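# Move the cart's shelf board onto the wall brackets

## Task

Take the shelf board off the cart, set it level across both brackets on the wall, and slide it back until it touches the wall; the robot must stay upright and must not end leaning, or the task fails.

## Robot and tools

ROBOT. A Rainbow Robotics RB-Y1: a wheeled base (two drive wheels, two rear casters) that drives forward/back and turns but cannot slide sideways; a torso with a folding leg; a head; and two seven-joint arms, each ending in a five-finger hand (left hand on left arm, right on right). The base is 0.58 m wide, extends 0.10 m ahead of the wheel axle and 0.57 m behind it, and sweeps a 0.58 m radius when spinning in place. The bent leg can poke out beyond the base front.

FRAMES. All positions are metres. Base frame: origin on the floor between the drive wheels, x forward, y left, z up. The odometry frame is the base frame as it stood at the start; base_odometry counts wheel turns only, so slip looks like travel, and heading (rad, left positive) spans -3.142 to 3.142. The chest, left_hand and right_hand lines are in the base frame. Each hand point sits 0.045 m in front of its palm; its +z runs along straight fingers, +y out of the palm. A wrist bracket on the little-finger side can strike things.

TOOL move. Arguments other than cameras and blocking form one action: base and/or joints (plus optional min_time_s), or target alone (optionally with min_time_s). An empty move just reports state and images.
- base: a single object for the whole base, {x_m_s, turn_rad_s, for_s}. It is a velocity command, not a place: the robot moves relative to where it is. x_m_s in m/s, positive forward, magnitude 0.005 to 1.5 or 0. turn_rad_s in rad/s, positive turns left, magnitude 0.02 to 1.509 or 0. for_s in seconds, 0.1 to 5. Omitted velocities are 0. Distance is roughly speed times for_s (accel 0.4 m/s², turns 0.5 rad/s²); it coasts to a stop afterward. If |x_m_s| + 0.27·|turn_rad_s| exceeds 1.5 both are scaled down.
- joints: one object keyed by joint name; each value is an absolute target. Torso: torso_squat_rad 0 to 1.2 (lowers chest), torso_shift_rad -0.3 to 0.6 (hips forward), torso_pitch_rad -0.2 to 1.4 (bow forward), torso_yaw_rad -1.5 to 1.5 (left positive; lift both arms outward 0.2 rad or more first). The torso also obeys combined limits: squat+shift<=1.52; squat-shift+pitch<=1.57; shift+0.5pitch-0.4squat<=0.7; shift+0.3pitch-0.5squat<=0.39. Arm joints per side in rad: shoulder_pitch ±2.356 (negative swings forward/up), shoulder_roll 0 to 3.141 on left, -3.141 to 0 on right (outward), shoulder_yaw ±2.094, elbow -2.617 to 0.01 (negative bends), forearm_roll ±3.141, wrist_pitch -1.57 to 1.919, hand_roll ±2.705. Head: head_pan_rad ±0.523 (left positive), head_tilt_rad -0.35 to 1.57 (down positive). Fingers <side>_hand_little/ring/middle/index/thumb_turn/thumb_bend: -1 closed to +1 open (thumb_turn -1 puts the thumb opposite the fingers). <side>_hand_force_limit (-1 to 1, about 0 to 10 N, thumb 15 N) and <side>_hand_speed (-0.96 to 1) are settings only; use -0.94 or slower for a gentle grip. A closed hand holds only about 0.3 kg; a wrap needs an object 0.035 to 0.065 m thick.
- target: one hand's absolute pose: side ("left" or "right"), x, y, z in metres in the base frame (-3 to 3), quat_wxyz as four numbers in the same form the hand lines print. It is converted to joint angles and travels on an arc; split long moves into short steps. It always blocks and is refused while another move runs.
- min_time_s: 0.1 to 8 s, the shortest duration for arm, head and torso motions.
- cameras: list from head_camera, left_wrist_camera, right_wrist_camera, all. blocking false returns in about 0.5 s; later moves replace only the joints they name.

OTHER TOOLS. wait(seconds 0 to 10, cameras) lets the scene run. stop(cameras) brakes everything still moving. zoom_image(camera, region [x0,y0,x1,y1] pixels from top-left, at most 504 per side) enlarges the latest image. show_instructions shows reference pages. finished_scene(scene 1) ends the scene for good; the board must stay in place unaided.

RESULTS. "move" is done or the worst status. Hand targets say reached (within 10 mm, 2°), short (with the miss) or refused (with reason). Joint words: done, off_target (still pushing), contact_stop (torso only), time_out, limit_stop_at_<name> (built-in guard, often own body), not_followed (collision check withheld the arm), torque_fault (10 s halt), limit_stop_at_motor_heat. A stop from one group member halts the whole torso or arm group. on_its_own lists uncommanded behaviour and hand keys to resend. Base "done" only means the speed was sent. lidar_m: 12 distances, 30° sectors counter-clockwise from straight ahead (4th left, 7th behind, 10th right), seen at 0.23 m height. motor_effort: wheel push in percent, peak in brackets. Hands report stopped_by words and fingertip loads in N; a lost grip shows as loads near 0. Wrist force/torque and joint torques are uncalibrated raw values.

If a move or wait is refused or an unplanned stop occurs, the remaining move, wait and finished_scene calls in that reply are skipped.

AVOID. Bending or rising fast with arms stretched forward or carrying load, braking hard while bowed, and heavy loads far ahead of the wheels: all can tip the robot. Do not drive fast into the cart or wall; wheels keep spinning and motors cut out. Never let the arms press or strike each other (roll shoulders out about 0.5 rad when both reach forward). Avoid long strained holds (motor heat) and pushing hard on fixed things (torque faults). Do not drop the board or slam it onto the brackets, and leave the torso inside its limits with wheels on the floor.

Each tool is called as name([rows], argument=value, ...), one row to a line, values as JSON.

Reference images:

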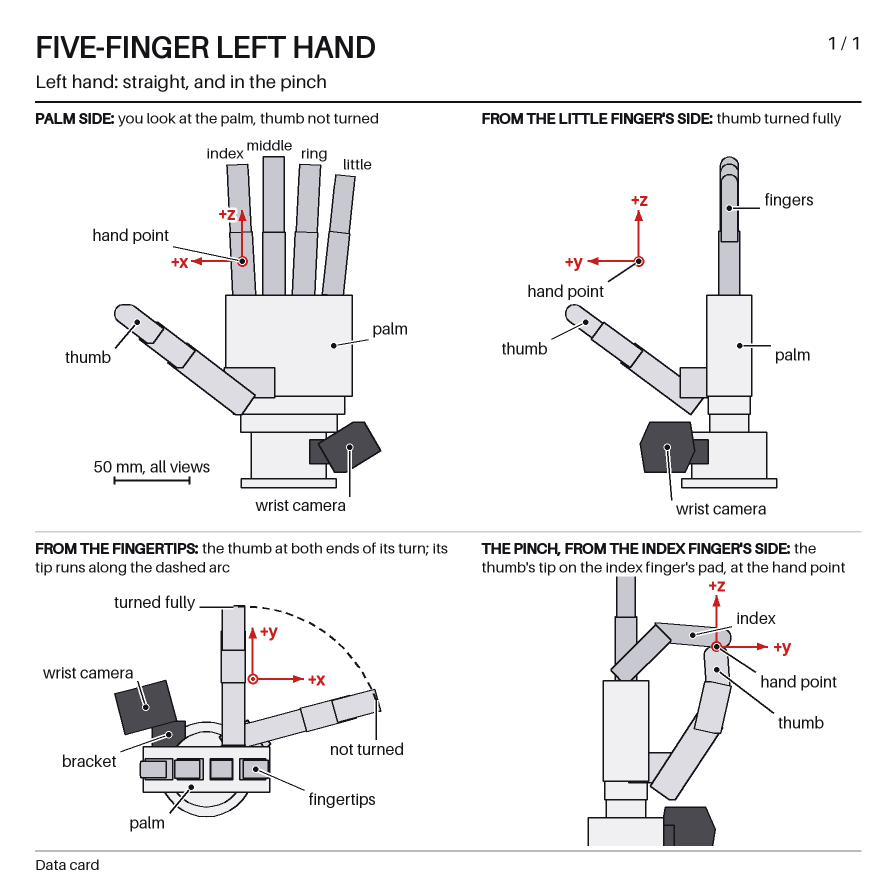

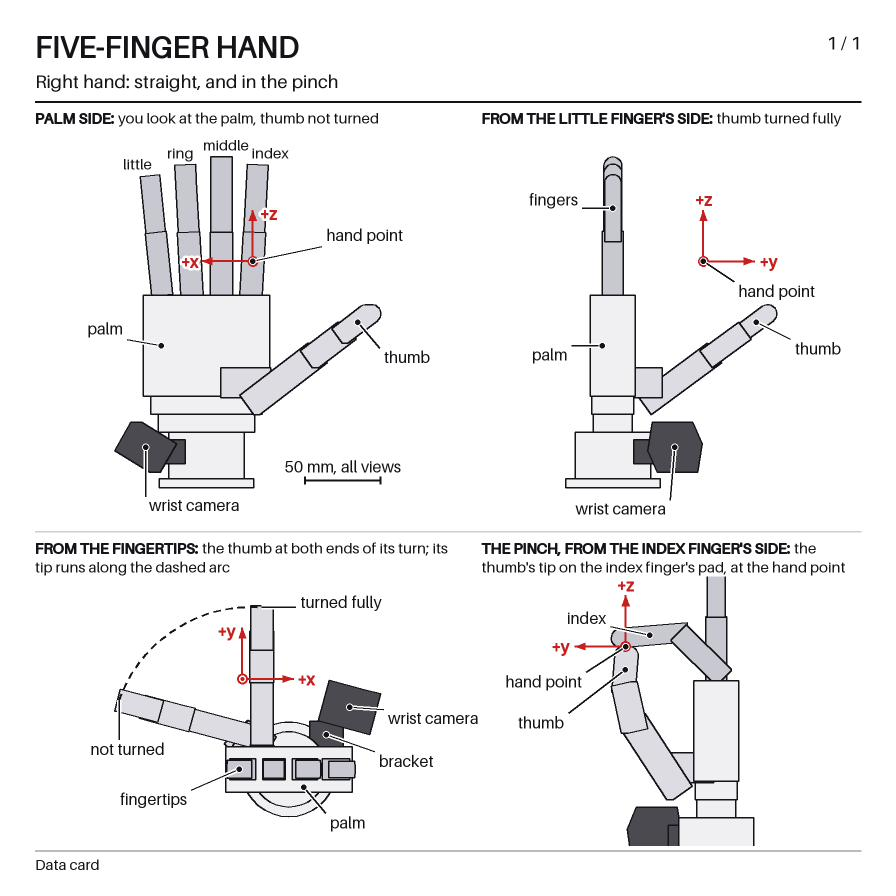

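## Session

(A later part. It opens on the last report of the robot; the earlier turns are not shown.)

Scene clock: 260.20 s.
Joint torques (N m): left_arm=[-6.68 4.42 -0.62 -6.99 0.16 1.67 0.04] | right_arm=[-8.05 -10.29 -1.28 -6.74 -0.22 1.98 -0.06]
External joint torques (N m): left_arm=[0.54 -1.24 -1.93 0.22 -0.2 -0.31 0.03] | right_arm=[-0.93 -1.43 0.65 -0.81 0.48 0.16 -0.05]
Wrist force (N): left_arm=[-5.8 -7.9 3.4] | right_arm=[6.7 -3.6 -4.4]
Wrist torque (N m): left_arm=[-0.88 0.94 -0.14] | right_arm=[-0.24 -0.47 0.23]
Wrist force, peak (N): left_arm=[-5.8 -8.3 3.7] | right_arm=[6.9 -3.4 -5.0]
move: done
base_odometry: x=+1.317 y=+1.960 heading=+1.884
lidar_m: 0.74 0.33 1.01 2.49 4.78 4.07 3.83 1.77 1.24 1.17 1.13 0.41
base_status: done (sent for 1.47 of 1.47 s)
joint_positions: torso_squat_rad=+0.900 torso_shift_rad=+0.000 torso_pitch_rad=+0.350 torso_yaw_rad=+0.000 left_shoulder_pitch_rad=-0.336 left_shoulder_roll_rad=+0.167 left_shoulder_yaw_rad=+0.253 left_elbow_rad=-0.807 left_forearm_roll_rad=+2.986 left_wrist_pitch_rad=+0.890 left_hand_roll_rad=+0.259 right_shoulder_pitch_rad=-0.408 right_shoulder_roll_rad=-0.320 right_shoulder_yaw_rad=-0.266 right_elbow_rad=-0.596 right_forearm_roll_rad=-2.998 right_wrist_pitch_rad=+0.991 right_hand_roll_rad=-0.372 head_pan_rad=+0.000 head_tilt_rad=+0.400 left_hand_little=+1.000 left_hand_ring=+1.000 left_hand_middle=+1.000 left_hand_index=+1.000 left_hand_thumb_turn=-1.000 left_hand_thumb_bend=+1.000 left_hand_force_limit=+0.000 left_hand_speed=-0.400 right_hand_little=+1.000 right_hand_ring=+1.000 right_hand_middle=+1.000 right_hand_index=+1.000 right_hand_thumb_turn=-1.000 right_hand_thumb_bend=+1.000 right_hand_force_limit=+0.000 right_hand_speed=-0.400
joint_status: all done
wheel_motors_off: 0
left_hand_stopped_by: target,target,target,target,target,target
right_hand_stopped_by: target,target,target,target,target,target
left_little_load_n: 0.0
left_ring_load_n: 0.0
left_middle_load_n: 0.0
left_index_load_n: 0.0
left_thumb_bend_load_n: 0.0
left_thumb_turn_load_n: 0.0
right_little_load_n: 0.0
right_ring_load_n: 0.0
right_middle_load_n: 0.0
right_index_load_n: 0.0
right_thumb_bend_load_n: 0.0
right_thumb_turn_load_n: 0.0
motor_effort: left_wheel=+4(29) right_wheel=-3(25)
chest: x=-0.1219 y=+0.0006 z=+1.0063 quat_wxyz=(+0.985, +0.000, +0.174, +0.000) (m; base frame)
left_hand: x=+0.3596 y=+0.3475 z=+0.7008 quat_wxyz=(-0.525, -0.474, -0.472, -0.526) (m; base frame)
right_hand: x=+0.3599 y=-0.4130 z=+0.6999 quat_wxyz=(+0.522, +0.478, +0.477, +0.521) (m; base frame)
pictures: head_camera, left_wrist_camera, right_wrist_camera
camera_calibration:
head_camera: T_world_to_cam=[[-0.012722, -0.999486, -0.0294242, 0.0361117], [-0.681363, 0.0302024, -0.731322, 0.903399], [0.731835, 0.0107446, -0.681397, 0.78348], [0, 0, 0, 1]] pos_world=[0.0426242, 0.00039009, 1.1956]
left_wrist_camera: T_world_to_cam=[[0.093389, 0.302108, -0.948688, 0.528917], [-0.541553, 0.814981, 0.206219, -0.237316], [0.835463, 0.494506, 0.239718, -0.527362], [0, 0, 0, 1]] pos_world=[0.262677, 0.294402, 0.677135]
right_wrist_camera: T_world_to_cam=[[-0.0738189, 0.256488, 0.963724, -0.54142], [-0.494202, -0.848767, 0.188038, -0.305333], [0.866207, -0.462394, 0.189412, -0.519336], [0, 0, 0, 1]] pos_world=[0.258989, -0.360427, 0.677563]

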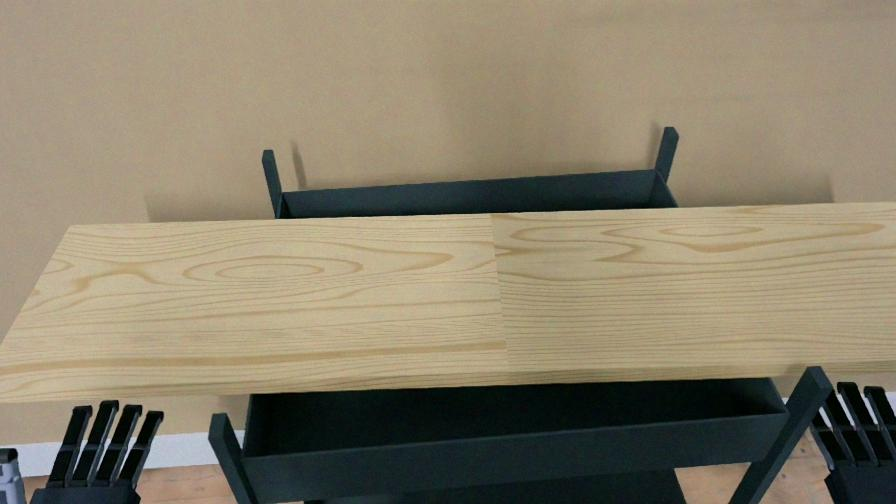

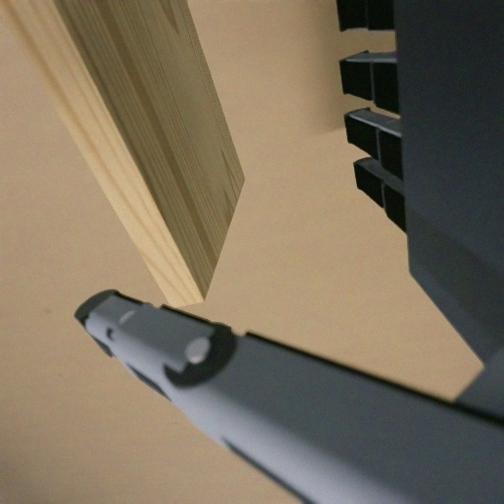

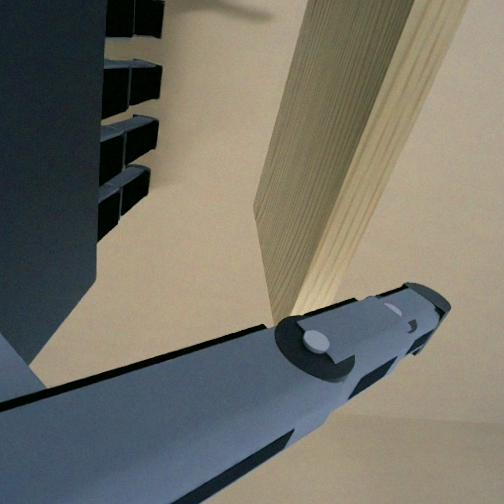

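zoom_image(camera="head_camera", region=[716, 324, 896, 504])

zoom_image(camera="head_camera", region=[0, 324, 180, 504])

Scaled by 2.800.

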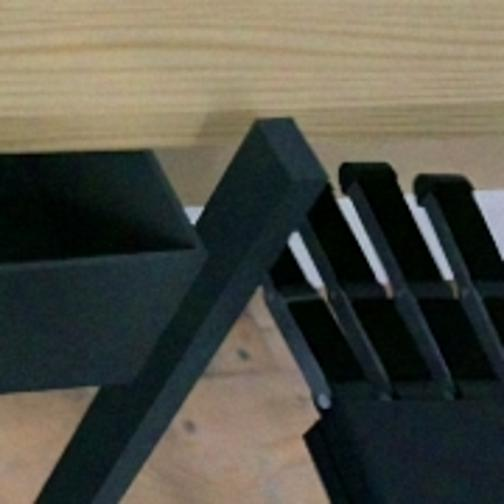

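Scaled by 2.800.

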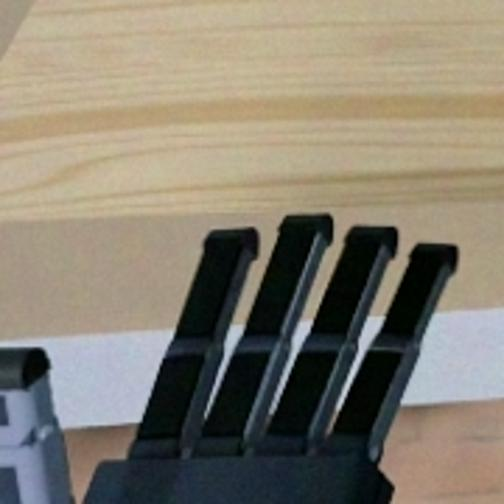

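move(target={"side": "left", "x": 0.36, "y": 0.325, "z": 0.768, "quat_wxyz": [0.52133, 0.47771, 0.47771, 0.52133]}, min_time_s=1.5)

move(target={"side": "right", "x": 0.374, "y": -0.435, "z": 0.768, "quat_wxyz": [0.52133, 0.47771, 0.47771, 0.52133]}, min_time_s=1.5, cameras=["all"])

Scene clock: 325.80 s.
Joint torques (N m): left_arm=[-4.5 2.13 -0.3 -9.42 0.13 1.67 0.5] | right_arm=[-7.93 -10.09 -1.3 -6.55 -0.24 2.03 -0.17]
External joint torques (N m): left_arm=[1.09 -1.62 -1.8 -0.17 -0.11 -0.28 0.49] | right_arm=[-0.82 -1.23 0.63 -0.63 0.46 0.21 -0.16]
Wrist force (N): left_arm=[-6.0 -8.1 3.4] | right_arm=[6.5 -3.4 -4.7]
Wrist torque (N m): left_arm=[-0.88 0.93 -0.06] | right_arm=[-0.16 -0.42 0.24]
Wrist force, peak (N): left_arm=[-6.3 -8.6 3.2] | right_arm=[7.0 -3.6 -4.7]
move: done
base_odometry: x=+1.317 y=+1.960 heading=+1.884
lidar_m: 0.73 0.32 1.00 2.49 4.77 4.06 3.84 1.77 1.24 1.17 1.13 0.41
base_status: not commanded
joint_positions: torso_squat_rad=+0.900 torso_shift_rad=+0.000 torso_pitch_rad=+0.350 torso_yaw_rad=+0.000 left_shoulder_pitch_rad=-0.111 left_shoulder_roll_rad=+0.102 left_shoulder_yaw_rad=+0.179 left_elbow_rad=-1.399 left_forearm_roll_rad=+2.944 left_wrist_pitch_rad=+0.523 left_hand_roll_rad=+0.310 right_shoulder_pitch_rad=-0.408 right_shoulder_roll_rad=-0.320 right_shoulder_yaw_rad=-0.266 right_elbow_rad=-0.596 right_forearm_roll_rad=-2.998 right_wrist_pitch_rad=+0.991 right_hand_roll_rad=-0.372 head_pan_rad=+0.000 head_tilt_rad=+0.400 left_hand_little=+1.000 left_hand_ring=+1.000 left_hand_middle=+1.000 left_hand_index=+1.000 left_hand_thumb_turn=-1.000 left_hand_thumb_bend=+1.000 left_hand_force_limit=+0.000 left_hand_speed=-0.400 right_hand_little=+1.000 right_hand_ring=+1.000 right_hand_middle=+1.000 right_hand_index=+1.000 right_hand_thumb_turn=-1.000 right_hand_thumb_bend=+1.000 right_hand_force_limit=+0.000 right_hand_speed=-0.400
joint_status: all done
wheel_motors_off: 0
left_hand_stopped_by: target,target,target,target,target,target
right_hand_stopped_by: target,target,target,target,target,target
left_little_load_n: 0.0
left_ring_load_n: 0.0
left_middle_load_n: 0.0
left_index_load_n: 0.0
left_thumb_bend_load_n: 0.0
left_thumb_turn_load_n: 0.0
right_little_load_n: 0.0
right_ring_load_n: 0.0
right_middle_load_n: 0.0
right_index_load_n: 0.0
right_thumb_bend_load_n: 0.0
right_thumb_turn_load_n: 0.0
motor_effort: left_wheel=+5(5) right_wheel=-5(5)
chest: x=-0.1219 y=+0.0006 z=+1.0063 quat_wxyz=(+0.985, +0.000, +0.174, +0.000) (m; base frame)
left_hand: x=+0.3592 y=+0.3252 z=+0.7683 quat_wxyz=(-0.524, -0.474, -0.474, -0.525) (m; base frame)
left_hand_status: reached (checked arc, planned for 1.5 s): 1 mm and 0.8 deg off.
right_hand: x=+0.3599 y=-0.4130 z=+0.6999 quat_wxyz=(+0.522, +0.478, +0.477, +0.521) (m; base frame)
pictures: none

Scene clock: 327.63 s.
Joint torques (N m): left_arm=[-4.26 2.26 -0.24 -9.25 0.19 1.6 0.42] | right_arm=[-6.02 -11.18 -3.32 -8.77 -0.31 2 -0.07]
External joint torques (N m): left_arm=[1.32 -1.48 -1.74 0 -0.04 -0.35 0.41] | right_arm=[-0.12 -1.62 0.31 -1.13 0.4 0.29 -0.07]
Wrist force (N): left_arm=[-5.9 -7.7 3.7] | right_arm=[6.5 -3.4 -4.3]
Wrist torque (N m): left_arm=[-0.84 0.91 -0.08] | right_arm=[-0.18 -0.43 0.24]
Wrist force, peak (N): left_arm=[-5.6 -8.2 3.8] | right_arm=[7.0 -3.0 -4.8]
move: done
base_odometry: x=+1.317 y=+1.960 heading=+1.884
lidar_m: 0.74 0.32 1.01 2.49 4.76 4.06 3.83 1.77 1.24 1.17 1.11 0.42
base_status: not commanded
joint_positions: torso_squat_rad=+0.900 torso_shift_rad=+0.000 torso_pitch_rad=+0.350 torso_yaw_rad=+0.000 left_shoulder_pitch_rad=-0.111 left_shoulder_roll_rad=+0.102 left_shoulder_yaw_rad=+0.179 left_elbow_rad=-1.399 left_forearm_roll_rad=+2.944 left_wrist_pitch_rad=+0.523 left_hand_roll_rad=+0.310 right_shoulder_pitch_rad=-0.220 right_shoulder_roll_rad=-0.366 right_shoulder_yaw_rad=-0.250 right_elbow_rad=-1.113 right_forearm_roll_rad=-2.989 right_wrist_pitch_rad=+0.669 right_hand_roll_rad=-0.503 head_pan_rad=+0.000 head_tilt_rad=+0.400 left_hand_little=+1.000 left_hand_ring=+1.000 left_hand_middle=+1.000 left_hand_index=+1.000 left_hand_thumb_turn=-1.000 left_hand_thumb_bend=+1.000 left_hand_force_limit=+0.000 left_hand_speed=-0.400 right_hand_little=+1.000 right_hand_ring=+1.000 right_hand_middle=+1.000 right_hand_index=+1.000 right_hand_thumb_turn=-1.000 right_hand_thumb_bend=+1.000 right_hand_force_limit=+0.000 right_hand_speed=-0.400
joint_status: all done
wheel_motors_off: 0
left_hand_stopped_by: target,target,target,target,target,target
right_hand_stopped_by: target,target,target,target,target,target
left_little_load_n: 0.0
left_ring_load_n: 0.0
left_middle_load_n: 0.0
left_index_load_n: 0.0
left_thumb_bend_load_n: 0.0
left_thumb_turn_load_n: 0.0
right_little_load_n: 0.0
right_ring_load_n: 0.0
right_middle_load_n: 0.0
right_index_load_n: 0.0
right_thumb_bend_load_n: 0.0
right_thumb_turn_load_n: 0.0
motor_effort: left_wheel=+4(5) right_wheel=-3(4)
chest: x=-0.1219 y=+0.0006 z=+1.0063 quat_wxyz=(+0.985, +0.000, +0.174, +0.000) (m; base frame)
left_hand: x=+0.3592 y=+0.3252 z=+0.7683 quat_wxyz=(-0.524, -0.474, -0.474, -0.525) (m; base frame)
right_hand: x=+0.3733 y=-0.4348 z=+0.7683 quat_wxyz=(+0.525, +0.473, +0.475, +0.525) (m; base frame)
right_hand_status: reached (checked arc, planned for 1.5 s): 1 mm and 0.8 deg off.
pictures: head_camera, left_wrist_camera, right_wrist_camera
camera_calibration:
head_camera: T_world_to_cam=[[-0.012722, -0.999486, -0.0294242, 0.0361117], [-0.681363, 0.0302024, -0.731322, 0.903399], [0.731835, 0.0107446, -0.681397, 0.78348], [0, 0, 0, 1]] pos_world=[0.0426242, 0.00039009, 1.1956]
left_wrist_camera: T_world_to_cam=[[0.0890966, 0.301476, -0.949302, 0.602046], [-0.542725, 0.813868, 0.207528, -0.233449], [0.835172, 0.49672, 0.236131, -0.530082], [0, 0, 0, 1]] pos_world=[0.262371, 0.271797, 0.745139]
right_wrist_camera: T_world_to_cam=[[-0.0874847, 0.258542, 0.96203, -0.593422], [-0.494192, -0.84978, 0.183434, -0.326952], [0.864939, -0.45938, 0.202112, -0.561901], [0, 0, 0, 1]] pos_world=[0.272518, -0.382539, 0.744431]

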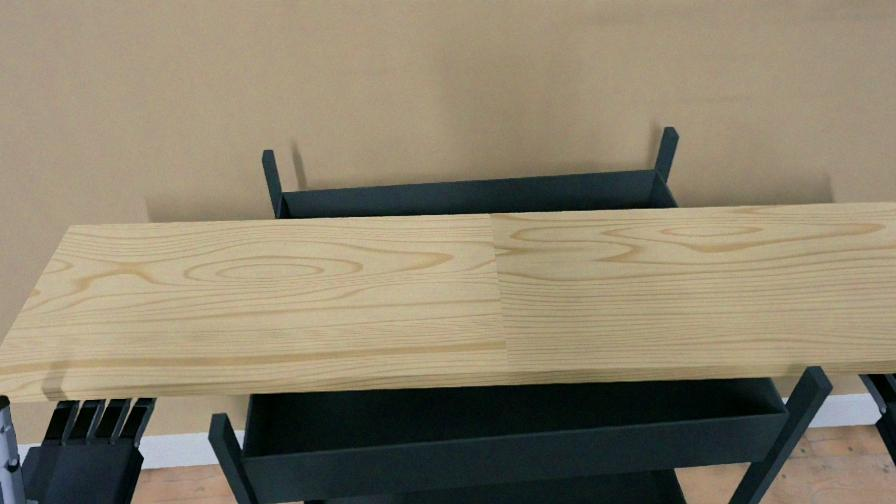

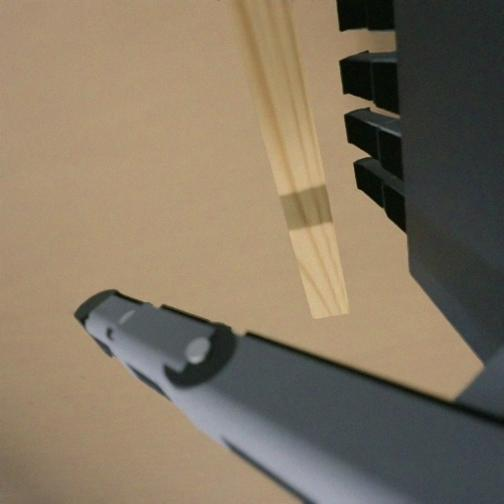

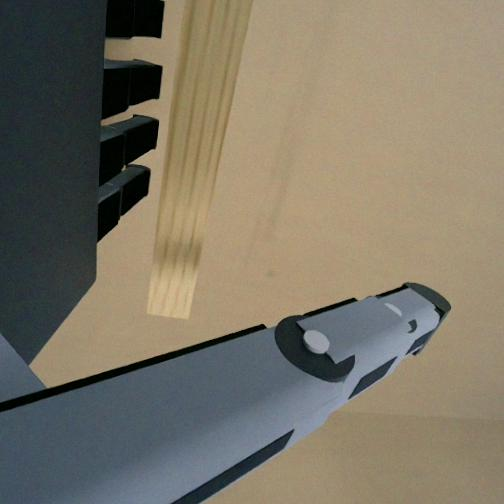

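move(base={"x_m_s": 0.1, "for_s": 0.7}, cameras=["all"])

Scene clock: 346.73 s.
Joint torques (N m): left_arm=[-5.14 1.78 0.03 -8.89 0.18 1.77 0.43] | right_arm=[-6.75 -10.67 -3.19 -8.59 -0.28 1.95 -0.04]
External joint torques (N m): left_arm=[0.45 -1.96 -1.48 0.36 -0.05 -0.18 0.42] | right_arm=[-0.86 -1.12 0.44 -0.95 0.44 0.24 -0.03]
Wrist force (N): left_arm=[-5.4 -7.8 3.1] | right_arm=[6.3 -3.3 -4.5]
Wrist torque (N m): left_arm=[-0.83 0.78 -0.03] | right_arm=[-0.17 -0.40 0.23]
Wrist force, peak (N): left_arm=[-5.7 -8.4 3.9] | right_arm=[6.6 -3.5 -4.8]
move: done
base_odometry: x=+1.295 y=+2.027 heading=+1.885
lidar_m: 0.67 0.27 0.92 2.28 4.78 4.13 3.89 1.77 1.24 1.17 0.37 0.37
base_status: done (sent for 0.7 of 0.7 s)
joint_positions: torso_squat_rad=+0.900 torso_shift_rad=+0.000 torso_pitch_rad=+0.350 torso_yaw_rad=+0.000 left_shoulder_pitch_rad=-0.111 left_shoulder_roll_rad=+0.102 left_shoulder_yaw_rad=+0.179 left_elbow_rad=-1.399 left_forearm_roll_rad=+2.944 left_wrist_pitch_rad=+0.523 left_hand_roll_rad=+0.310 right_shoulder_pitch_rad=-0.220 right_shoulder_roll_rad=-0.367 right_shoulder_yaw_rad=-0.250 right_elbow_rad=-1.113 right_forearm_roll_rad=-2.989 right_wrist_pitch_rad=+0.669 right_hand_roll_rad=-0.503 head_pan_rad=+0.000 head_tilt_rad=+0.400 left_hand_little=+1.000 left_hand_ring=+1.000 left_hand_middle=+1.000 left_hand_index=+1.000 left_hand_thumb_turn=-1.000 left_hand_thumb_bend=+1.000 left_hand_force_limit=+0.000 left_hand_speed=-0.400 right_hand_little=+1.000 right_hand_ring=+1.000 right_hand_middle=+1.000 right_hand_index=+1.000 right_hand_thumb_turn=-1.000 right_hand_thumb_bend=+1.000 right_hand_force_limit=+0.000 right_hand_speed=-0.400
joint_status: not commanded
wheel_motors_off: 0
left_hand_stopped_by: target,target,target,target,target,target
right_hand_stopped_by: target,target,target,target,target,target
left_little_load_n: 0.0
left_ring_load_n: 0.0
left_middle_load_n: 0.0
left_index_load_n: 0.0
left_thumb_bend_load_n: 0.0
left_thumb_turn_load_n: 0.0
right_little_load_n: 0.0
right_ring_load_n: 0.0
right_middle_load_n: 0.0
right_index_load_n: 0.0
right_thumb_bend_load_n: 0.0
right_thumb_turn_load_n: 0.0
motor_effort: left_wheel=+5(29) right_wheel=-5(15)
chest: x=-0.1219 y=+0.0006 z=+1.0063 quat_wxyz=(+0.985, +0.000, +0.174, +0.000) (m; base frame)
left_hand: x=+0.3592 y=+0.3252 z=+0.7683 quat_wxyz=(-0.524, -0.474, -0.474, -0.525) (m; base frame)
right_hand: x=+0.3733 y=-0.4349 z=+0.7683 quat_wxyz=(+0.525, +0.473, +0.475, +0.525) (m; base frame)
pictures: head_camera, left_wrist_camera, right_wrist_camera
camera_calibration:
head_camera: T_world_to_cam=[[-0.012722, -0.999486, -0.0294242, 0.0361117], [-0.681363, 0.0302024, -0.731322, 0.903399], [0.731835, 0.0107446, -0.681397, 0.78348], [0, 0, 0, 1]] pos_world=[0.0426242, 0.00039009, 1.1956]
left_wrist_camera: T_world_to_cam=[[0.0889361, 0.301498, -0.94931, 0.602067], [-0.542785, 0.813807, 0.207612, -0.233615], [0.835149, 0.496807, 0.236026, -0.529987], [0, 0, 0, 1]] pos_world=[0.26227, 0.271897, 0.74514]
right_wrist_camera: T_world_to_cam=[[-0.0874327, 0.258631, 0.962011, -0.593362], [-0.494201, -0.849753, 0.183535, -0.327099], [0.86494, -0.45938, 0.202112, -0.561947], [0, 0, 0, 1]] pos_world=[0.272518, -0.382639, 0.744431]

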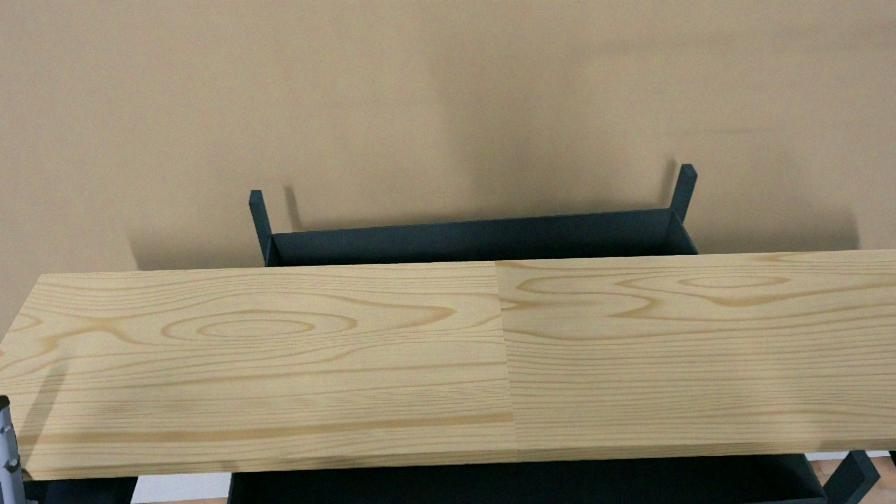

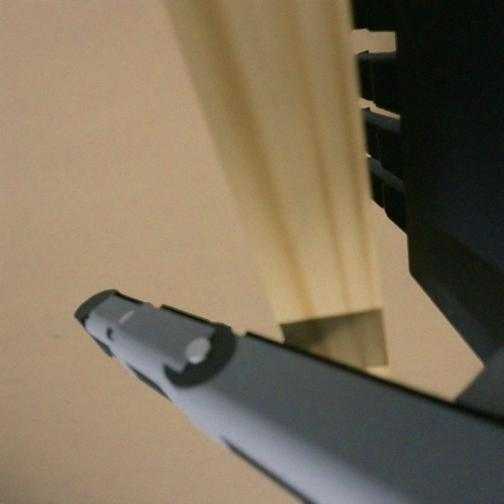

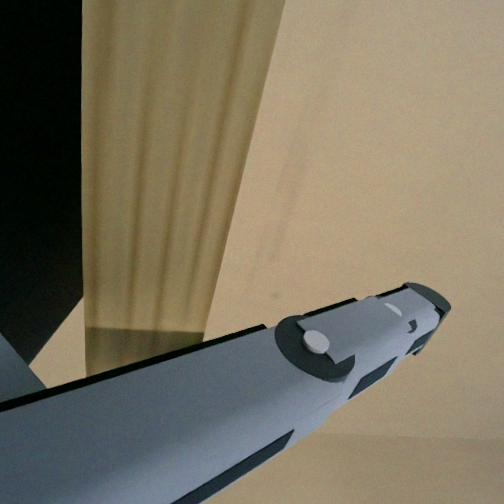

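move(target={"side": "left", "x": 0.362, "y": 0.335, "z": 0.778, "quat_wxyz": [0.52133, 0.47771, 0.47771, 0.52133]}, min_time_s=1)

move(target={"side": "right", "x": 0.369, "y": -0.425, "z": 0.771, "quat_wxyz": [0.52133, 0.47771, 0.47771, 0.52133]}, min_time_s=1, cameras=["all"])

Scene clock: 359.83 s.
Joint torques (N m): left_arm=[-3.58 5.46 -0.13 -9.5 0.5 1.5 0.55] | right_arm=[-6.71 -10.86 -2.99 -8.46 -0.34 2.06 -0.07]
External joint torques (N m): left_arm=[1.9 1.21 -2.03 -0.1 0.27 -0.43 0.54] | right_arm=[-0.82 -1.3 0.64 -0.82 0.37 0.35 -0.07]
Wrist force (N): left_arm=[-5.3 -8.1 3.3] | right_arm=[6.5 -3.3 -4.4]
Wrist torque (N m): left_arm=[-0.90 0.80 -0.03] | right_arm=[-0.16 -0.41 0.24]
Wrist force, peak (N): left_arm=[-5.6 -8.4 3.5] | right_arm=[6.8 -3.3 -4.5]
move: done
base_odometry: x=+1.295 y=+2.027 heading=+1.885
lidar_m: 0.66 0.27 0.92 2.27 4.78 4.14 3.90 1.77 1.24 1.17 0.37 0.36
base_status: not commanded
joint_positions: torso_squat_rad=+0.900 torso_shift_rad=+0.000 torso_pitch_rad=+0.350 torso_yaw_rad=+0.000 left_shoulder_pitch_rad=-0.094 left_shoulder_roll_rad=+0.132 left_shoulder_yaw_rad=+0.173 left_elbow_rad=-1.456 left_forearm_roll_rad=+2.948 left_wrist_pitch_rad=+0.470 left_hand_roll_rad=+0.343 right_shoulder_pitch_rad=-0.220 right_shoulder_roll_rad=-0.367 right_shoulder_yaw_rad=-0.250 right_elbow_rad=-1.113 right_forearm_roll_rad=-2.989 right_wrist_pitch_rad=+0.669 right_hand_roll_rad=-0.503 head_pan_rad=+0.000 head_tilt_rad=+0.400 left_hand_little=+1.000 left_hand_ring=+1.000 left_hand_middle=+1.000 left_hand_index=+1.000 left_hand_thumb_turn=-1.000 left_hand_thumb_bend=+1.000 left_hand_force_limit=+0.000 left_hand_speed=-0.400 right_hand_little=+1.000 right_hand_ring=+1.000 right_hand_middle=+1.000 right_hand_index=+1.000 right_hand_thumb_turn=-1.000 right_hand_thumb_bend=+1.000 right_hand_force_limit=+0.000 right_hand_speed=-0.400
joint_status: all done
wheel_motors_off: 0
left_hand_stopped_by: target,target,target,target,target,target
right_hand_stopped_by: target,target,target,target,target,target
left_little_load_n: 0.0
left_ring_load_n: 0.0
left_middle_load_n: 0.0
left_index_load_n: 0.0
left_thumb_bend_load_n: 0.0
left_thumb_turn_load_n: 0.0
right_little_load_n: 0.0
right_ring_load_n: 0.0
right_middle_load_n: 0.0
right_index_load_n: 0.0
right_thumb_bend_load_n: 0.0
right_thumb_turn_load_n: 0.0
motor_effort: left_wheel=+5(6) right_wheel=-4(5)
chest: x=-0.1219 y=+0.0006 z=+1.0063 quat_wxyz=(+0.985, +0.000, +0.174, +0.000) (m; base frame)
left_hand: x=+0.3618 y=+0.3344 z=+0.7782 quat_wxyz=(-0.522, -0.476, -0.477, -0.523) (m; base frame)
left_hand_status: reached (checked arc, planned for 1.0 s): 1 mm and 0.3 deg off.
right_hand: x=+0.3733 y=-0.4349 z=+0.7683 quat_wxyz=(+0.525, +0.473, +0.475, +0.525) (m; base frame)
pictures: none

Scene clock: 361.17 s.
Joint torques (N m): left_arm=[-3.86 5.64 -0.09 -9.2 0.34 1.45 0.53] | right_arm=[-5.08 -8.63 -3 -9.02 -0.18 1.8 0.2]
External joint torques (N m): left_arm=[1.61 1.39 -1.99 0.2 0.11 -0.48 0.52] | right_arm=[0.39 0.3 0.63 -1.17 0.5 0.09 0.21]
Wrist force (N): left_arm=[-5.3 -7.8 3.4] | right_arm=[6.7 -3.1 -4.3]
Wrist torque (N m): left_arm=[-0.82 0.80 -0.06] | right_arm=[-0.14 -0.46 0.39]
Wrist force, peak (N): left_arm=[-5.4 -8.1 3.8] | right_arm=[6.8 -3.2 -4.6]
move: done
base_odometry: x=+1.295 y=+2.027 heading=+1.885
lidar_m: 0.67 0.26 0.92 2.28 4.77 4.13 3.90 1.76 1.24 1.17 0.36 0.36
base_status: not commanded
joint_positions: torso_squat_rad=+0.900 torso_shift_rad=+0.000 torso_pitch_rad=+0.350 torso_yaw_rad=+0.000 left_shoulder_pitch_rad=-0.094 left_shoulder_roll_rad=+0.132 left_shoulder_yaw_rad=+0.173 left_elbow_rad=-1.456 left_forearm_roll_rad=+2.948 left_wrist_pitch_rad=+0.470 left_hand_roll_rad=+0.343 right_shoulder_pitch_rad=-0.180 right_shoulder_roll_rad=-0.344 right_shoulder_yaw_rad=-0.243 right_elbow_rad=-1.197 right_forearm_roll_rad=-2.984 right_wrist_pitch_rad=+0.619 right_hand_roll_rad=-0.499 head_pan_rad=+0.000 head_tilt_rad=+0.400 left_hand_little=+1.000 left_hand_ring=+1.000 left_hand_middle=+1.000 left_hand_index=+1.000 left_hand_thumb_turn=-1.000 left_hand_thumb_bend=+1.000 left_hand_force_limit=+0.000 left_hand_speed=-0.400 right_hand_little=+1.000 right_hand_ring=+1.000 right_hand_middle=+1.000 right_hand_index=+1.000 right_hand_thumb_turn=-1.000 right_hand_thumb_bend=+1.000 right_hand_force_limit=+0.000 right_hand_speed=-0.400
joint_status: all done
wheel_motors_off: 0
left_hand_stopped_by: target,target,target,target,target,target
right_hand_stopped_by: target,target,target,target,target,target
left_little_load_n: 0.0
left_ring_load_n: 0.0
left_middle_load_n: 0.0
left_index_load_n: 0.0
left_thumb_bend_load_n: 0.0
left_thumb_turn_load_n: 0.0
right_little_load_n: 0.0
right_ring_load_n: 0.0
right_middle_load_n: 0.0
right_index_load_n: 0.0
right_thumb_bend_load_n: 0.0
right_thumb_turn_load_n: 0.0
motor_effort: left_wheel=+6(6) right_wheel=-4(5)
chest: x=-0.1219 y=+0.0006 z=+1.0063 quat_wxyz=(+0.985, +0.000, +0.174, +0.000) (m; base frame)
left_hand: x=+0.3618 y=+0.3343 z=+0.7782 quat_wxyz=(-0.522, -0.476, -0.477, -0.523) (m; base frame)
right_hand: x=+0.3691 y=-0.4255 z=+0.7716 quat_wxyz=(+0.523, +0.475, +0.477, +0.523) (m; base frame)
right_hand_status: reached (checked arc, planned for 1.0 s): 1 mm and 0.4 deg off.
pictures: head_camera, left_wrist_camera, right_wrist_camera
camera_calibration:
head_camera: T_world_to_cam=[[-0.012722, -0.999486, -0.0294242, 0.0361117], [-0.681363, 0.0302024, -0.731322, 0.903399], [0.731835, 0.0107446, -0.681397, 0.78348], [0, 0, 0, 1]] pos_world=[0.0426242, 0.00039009, 1.1956]
left_wrist_camera: T_world_to_cam=[[0.0807571, 0.299812, -0.950574, 0.612937], [-0.540132, 0.814684, 0.211064, -0.245599], [0.837697, 0.496391, 0.227729, -0.533413], [0, 0, 0, 1]] pos_world=[0.264684, 0.281101, 0.755953]
right_wrist_camera: T_world_to_cam=[[-0.0799203, 0.257529, 0.96296, -0.603295], [-0.494049, -0.849278, 0.186123, -0.323711], [0.865753, -0.460875, 0.195107, -0.550211], [0, 0, 0, 1]] pos_world=[0.268202, -0.373133, 0.748549]

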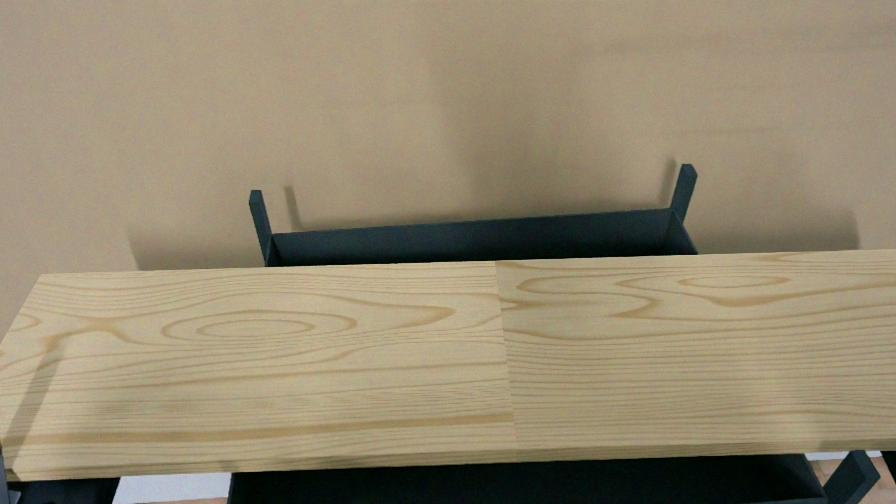

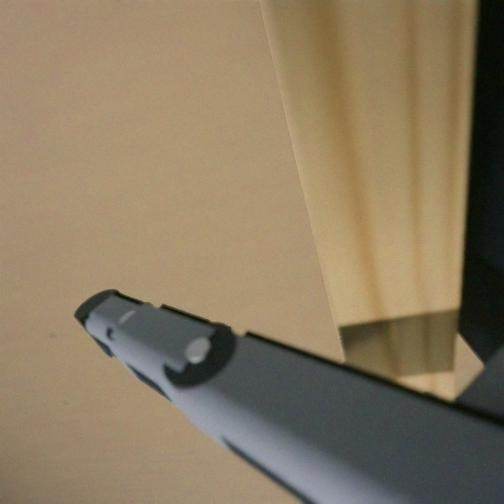

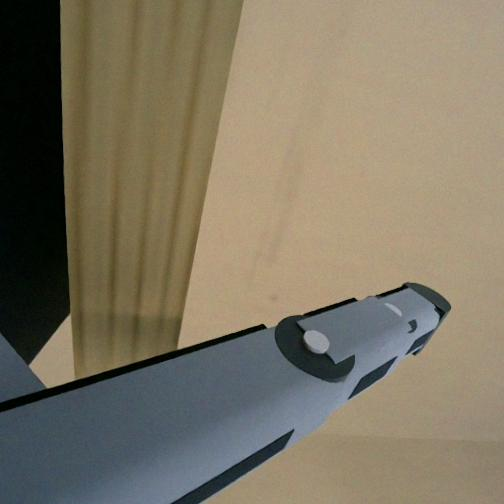

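move(joints={"torso_squat_rad": 0.885}, min_time_s=1, cameras=["left_wrist_camera", "right_wrist_camera"])

Scene clock: 365.20 s.
Joint torques (N m): left_arm=[-5.2 5.44 0.86 -10.32 0.57 2.72 0.43] | right_arm=[-4.99 -8.75 -3.06 -8.97 -0.19 1.87 0.22]
External joint torques (N m): left_arm=[0.25 1.19 -1.04 -0.92 0.34 0.78 0.42] | right_arm=[0.46 0.18 0.57 -1.12 0.49 0.15 0.22]
Wrist force (N): left_arm=[-6.3 -14.4 3.8] | right_arm=[6.7 -3.4 -4.2]
Wrist torque (N m): left_arm=[-1.04 0.85 0.37] | right_arm=[-0.18 -0.47 0.40]
Wrist force, peak (N): left_arm=[-6.6 -14.9 3.4] | right_arm=[6.9 -3.3 -4.5]
move: done
base_odometry: x=+1.295 y=+2.027 heading=+1.885
lidar_m: 0.67 0.26 0.92 2.27 4.78 4.13 3.90 1.76 1.24 1.16 0.37 0.36
base_status: not commanded
joint_positions: torso_squat_rad=+0.885 torso_shift_rad=+0.000 torso_pitch_rad=+0.350 torso_yaw_rad=+0.000 left_shoulder_pitch_rad=-0.093 left_shoulder_roll_rad=+0.132 left_shoulder_yaw_rad=+0.173 left_elbow_rad=-1.456 left_forearm_roll_rad=+2.948 left_wrist_pitch_rad=+0.469 left_hand_roll_rad=+0.343 right_shoulder_pitch_rad=-0.180 right_shoulder_roll_rad=-0.344 right_shoulder_yaw_rad=-0.243 right_elbow_rad=-1.197 right_forearm_roll_rad=-2.984 right_wrist_pitch_rad=+0.619 right_hand_roll_rad=-0.499 head_pan_rad=+0.000 head_tilt_rad=+0.400 left_hand_little=+1.000 left_hand_ring=+1.000 left_hand_middle=+1.000 left_hand_index=+1.000 left_hand_thumb_turn=-1.000 left_hand_thumb_bend=+1.000 left_hand_force_limit=+0.000 left_hand_speed=-0.400 right_hand_little=+1.000 right_hand_ring=+1.000 right_hand_middle=+1.000 right_hand_index=+1.000 right_hand_thumb_turn=-1.000 right_hand_thumb_bend=+1.000 right_hand_force_limit=+0.000 right_hand_speed=-0.400
joint_status: all done
wheel_motors_off: 0
left_hand_stopped_by: target,target,target,target,target,target
right_hand_stopped_by: target,target,target,target,target,target
left_little_load_n: 0.0
left_ring_load_n: 0.0
left_middle_load_n: 0.0
left_index_load_n: 0.0
left_thumb_bend_load_n: 0.0
left_thumb_turn_load_n: 0.0
right_little_load_n: 0.0
right_ring_load_n: 0.0
right_middle_load_n: 0.0
right_index_load_n: 0.0
right_thumb_bend_load_n: 0.0
right_thumb_turn_load_n: 0.0
motor_effort: left_wheel=+5(6) right_wheel=-4(5)
chest: x=-0.1217 y=+0.0006 z=+1.0144 quat_wxyz=(+0.985, +0.000, +0.174, +0.000) (m; base frame)
left_hand: x=+0.3617 y=+0.3344 z=+0.7857 quat_wxyz=(-0.522, -0.477, -0.477, -0.522) (m; base frame)
right_hand: x=+0.3691 y=-0.4255 z=+0.7795 quat_wxyz=(+0.523, +0.475, +0.477, +0.523) (m; base frame)
pictures: left_wrist_camera, right_wrist_camera
camera_calibration:
left_wrist_camera: T_world_to_cam=[[0.0793542, 0.299831, -0.950686, 0.620719], [-0.539916, 0.814623, 0.211852, -0.247919], [0.83797, 0.496479, 0.226527, -0.534264], [0, 0, 0, 1]] pos_world=[0.264585, 0.2811, 0.763657]
right_wrist_camera: T_world_to_cam=[[-0.0795785, 0.257552, 0.962982, -0.6111], [-0.494015, -0.849257, 0.186312, -0.325344], [0.865804, -0.460901, 0.194817, -0.551576], [0, 0, 0, 1]] pos_world=[0.268202, -0.373133, 0.75655]

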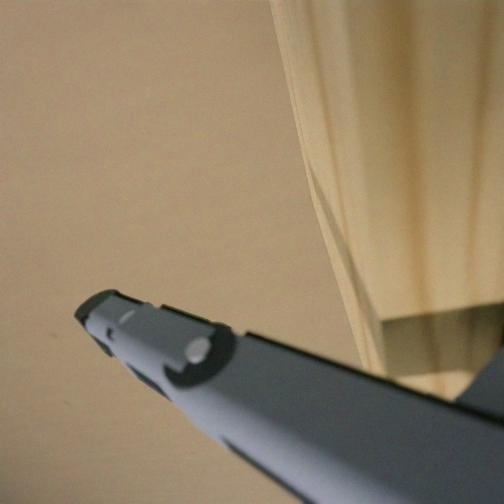

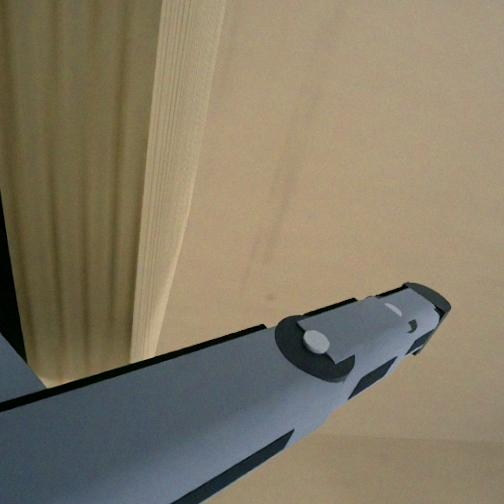

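move(target={"side": "right", "x": 0.369, "y": -0.425, "z": 0.785, "quat_wxyz": [0.52133, 0.47771, 0.47771, 0.52133]}, min_time_s=1, cameras=["left_wrist_camera", "right_wrist_camera"])

Scene clock: 368.93 s.
Joint torques (N m): left_arm=[-5.72 5.76 0.87 -10.67 0.38 2.53 0.54] | right_arm=[-7.79 -11.62 -4.16 -12.57 -0.79 3.57 -0.35]
External joint torques (N m): left_arm=[-0.27 1.52 -1.03 -1.27 0.16 0.6 0.53] | right_arm=[-2.51 -2.78 -0.42 -4.61 -0.13 1.87 -0.34]
Wrist force (N): left_arm=[-5.0 -10.5 3.6] | right_arm=[6.4 -10.6 -5.0]
Wrist torque (N m): left_arm=[-0.90 0.80 0.17] | right_arm=[-0.28 -0.41 -0.26]
Wrist force, peak (N): left_arm=[-6.6 -14.9 3.7] | right_arm=[6.3 -10.9 -5.0]
move: done
base_odometry: x=+1.295 y=+2.027 heading=+1.885
lidar_m: 0.67 0.27 0.91 2.27 4.78 4.12 3.90 1.76 1.23 1.17 0.37 0.36
base_status: not commanded
joint_positions: torso_squat_rad=+0.885 torso_shift_rad=+0.000 torso_pitch_rad=+0.350 torso_yaw_rad=+0.000 left_shoulder_pitch_rad=-0.093 left_shoulder_roll_rad=+0.132 left_shoulder_yaw_rad=+0.173 left_elbow_rad=-1.456 left_forearm_roll_rad=+2.948 left_wrist_pitch_rad=+0.469 left_hand_roll_rad=+0.343 right_shoulder_pitch_rad=-0.161 right_shoulder_roll_rad=-0.346 right_shoulder_yaw_rad=-0.240 right_elbow_rad=-1.244 right_forearm_roll_rad=-2.983 right_wrist_pitch_rad=+0.585 right_hand_roll_rad=-0.508 head_pan_rad=+0.000 head_tilt_rad=+0.400 left_hand_little=+1.000 left_hand_ring=+1.000 left_hand_middle=+1.000 left_hand_index=+1.000 left_hand_thumb_turn=-1.000 left_hand_thumb_bend=+1.000 left_hand_force_limit=+0.000 left_hand_speed=-0.400 right_hand_little=+1.000 right_hand_ring=+1.000 right_hand_middle=+1.000 right_hand_index=+1.000 right_hand_thumb_turn=-1.000 right_hand_thumb_bend=+1.000 right_hand_force_limit=+0.000 right_hand_speed=-0.400
joint_status: all done
wheel_motors_off: 0
left_hand_stopped_by: target,target,target,target,target,target
right_hand_stopped_by: target,target,target,target,target,target
left_little_load_n: 0.0
left_ring_load_n: 0.0
left_middle_load_n: 0.0
left_index_load_n: 0.0
left_thumb_bend_load_n: 0.0
left_thumb_turn_load_n: 0.0
right_little_load_n: 0.0
right_ring_load_n: 0.0
right_middle_load_n: 0.0
right_index_load_n: 0.0
right_thumb_bend_load_n: 0.0
right_thumb_turn_load_n: 0.0
motor_effort: left_wheel=+5(6) right_wheel=-4(5)
chest: x=-0.1217 y=+0.0006 z=+1.0144 quat_wxyz=(+0.985, +0.000, +0.174, +0.000) (m; base frame)
left_hand: x=+0.3617 y=+0.3344 z=+0.7857 quat_wxyz=(-0.522, -0.477, -0.477, -0.522) (m; base frame)
right_hand: x=+0.3687 y=-0.4251 z=+0.7842 quat_wxyz=(+0.521, +0.478, +0.477, +0.521) (m; base frame)
right_hand_status: reached (checked arc, planned for 1.0 s): 1 mm and 0.0 deg off.
pictures: left_wrist_camera, right_wrist_camera
camera_calibration:
left_wrist_camera: T_world_to_cam=[[0.0793542, 0.299831, -0.950686, 0.620719], [-0.539916, 0.814623, 0.211852, -0.247919], [0.83797, 0.496479, 0.226527, -0.534264], [0, 0, 0, 1]] pos_world=[0.264585, 0.2811, 0.763657]
right_wrist_camera: T_world_to_cam=[[-0.0733673, 0.256461, 0.963766, -0.619099], [-0.494224, -0.848714, 0.188222, -0.327136], [0.866233, -0.462507, 0.189017, -0.548222], [0, 0, 0, 1]] pos_world=[0.267788, -0.372427, 0.761864]

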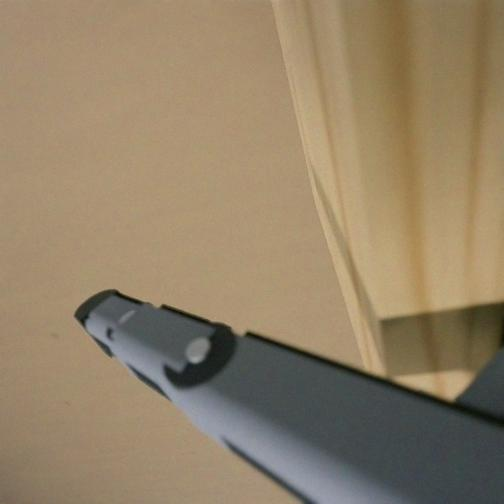

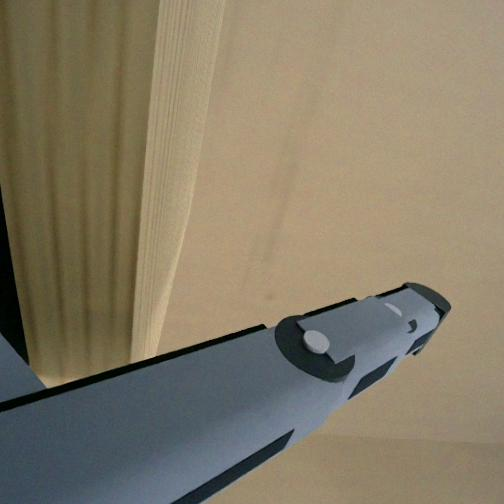

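move(joints={"left_hand_thumb_bend": -1, "right_hand_thumb_bend": -1, "left_hand_speed": -0.88, "right_hand_speed": -0.88, "left_hand_force_limit": -0.2, "right_hand_force_limit": -0.2}, cameras=["left_wrist_camera", "right_wrist_camera"])

Scene clock: 383.07 s.
Joint torques (N m): left_arm=[-6.95 5.37 1.15 -11.48 1.34 3.41 1.14] | right_arm=[-8.15 -11.63 -4.38 -12.31 -1.7 4.04 -1.03]
External joint torques (N m): left_arm=[-1.5 1.13 -0.74 -2.08 1.11 1.48 1.13] | right_arm=[-2.87 -2.79 -0.64 -4.35 -1.04 2.33 -1.03]
Wrist force (N): left_arm=[-6.7 -15.4 3.0] | right_arm=[7.8 -11.4 -5.2]
Wrist torque (N m): left_arm=[-0.48 1.19 1.23] | right_arm=[0.11 -0.85 -1.09]
Wrist force, peak (N): left_arm=[-6.9 -15.9 3.1] | right_arm=[8.0 -11.7 -4.8]
move: off_target
base_odometry: x=+1.295 y=+2.027 heading=+1.885
lidar_m: 0.67 0.27 0.92 2.27 4.77 4.13 3.90 1.76 1.24 1.16 0.36 0.37
base_status: not commanded
joint_positions: torso_squat_rad=+0.885 torso_shift_rad=+0.000 torso_pitch_rad=+0.350 torso_yaw_rad=+0.000 left_shoulder_pitch_rad=-0.093 left_shoulder_roll_rad=+0.132 left_shoulder_yaw_rad=+0.173 left_elbow_rad=-1.456 left_forearm_roll_rad=+2.948 left_wrist_pitch_rad=+0.469 left_hand_roll_rad=+0.343 right_shoulder_pitch_rad=-0.160 right_shoulder_roll_rad=-0.346 right_shoulder_yaw_rad=-0.240 right_elbow_rad=-1.245 right_forearm_roll_rad=-2.983 right_wrist_pitch_rad=+0.585 right_hand_roll_rad=-0.508 head_pan_rad=+0.000 head_tilt_rad=+0.400 left_hand_little=+1.000 left_hand_ring=+1.000 left_hand_middle=+1.000 left_hand_index=+1.000 left_hand_thumb_turn=-1.000 left_hand_thumb_bend=-0.146 left_hand_force_limit=-0.200 left_hand_speed=-0.880 right_hand_little=+1.000 right_hand_ring=+1.000 right_hand_middle=+1.000 right_hand_index=+1.000 right_hand_thumb_turn=-1.000 right_hand_thumb_bend=-0.210 right_hand_force_limit=-0.200 right_hand_speed=-0.880
joint_status: left_hand_thumb_bend off_target (ended at -0.146, target -1.000); right_hand_thumb_bend off_target (ended at -0.210, target -1.000); the others done
wheel_motors_off: 0
left_hand_stopped_by: target,target,target,target,force,target
right_hand_stopped_by: target,target,target,target,force,target
left_little_load_n: 0.0
left_ring_load_n: 0.0
left_middle_load_n: 0.0
left_index_load_n: 0.0
left_thumb_bend_load_n: 5.5
left_thumb_turn_load_n: 2.5
right_little_load_n: 0.0
right_ring_load_n: 0.0
right_middle_load_n: 0.0
right_index_load_n: 0.0
right_thumb_bend_load_n: 6.0
right_thumb_turn_load_n: 2.0
motor_effort: left_wheel=+4(6) right_wheel=-4(6)
chest: x=-0.1217 y=+0.0006 z=+1.0144 quat_wxyz=(+0.985, +0.000, +0.174, +0.000) (m; base frame)
left_hand: x=+0.3617 y=+0.3344 z=+0.7854 quat_wxyz=(-0.521, -0.477, -0.477, -0.522) (m; base frame)
right_hand: x=+0.3687 y=-0.4250 z=+0.7841 quat_wxyz=(+0.521, +0.478, +0.478, +0.521) (m; base frame)
pictures: left_wrist_camera, right_wrist_camera
camera_calibration:
left_wrist_camera: T_world_to_cam=[[0.0785591, 0.300186, -0.95064, 0.620521], [-0.539842, 0.814482, 0.212579, -0.248445], [0.838092, 0.496496, 0.226038, -0.533776], [0, 0, 0, 1]] pos_world=[0.264485, 0.2811, 0.76336]
right_wrist_camera: T_world_to_cam=[[-0.073068, 0.256821, 0.963693, -0.618894], [-0.494124, -0.848666, 0.188702, -0.327493], [0.866316, -0.462396, 0.188912, -0.548104], [0, 0, 0, 1]] pos_world=[0.267788, -0.372427, 0.761766]

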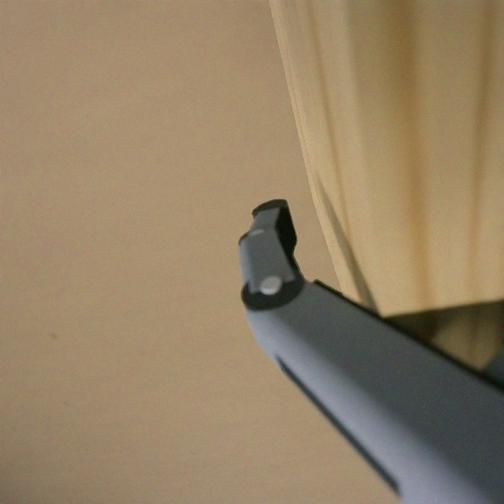

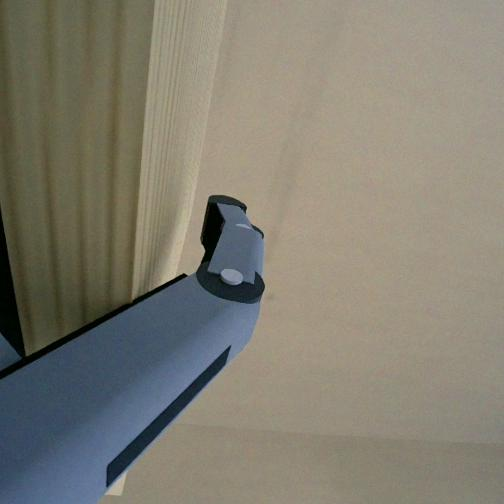

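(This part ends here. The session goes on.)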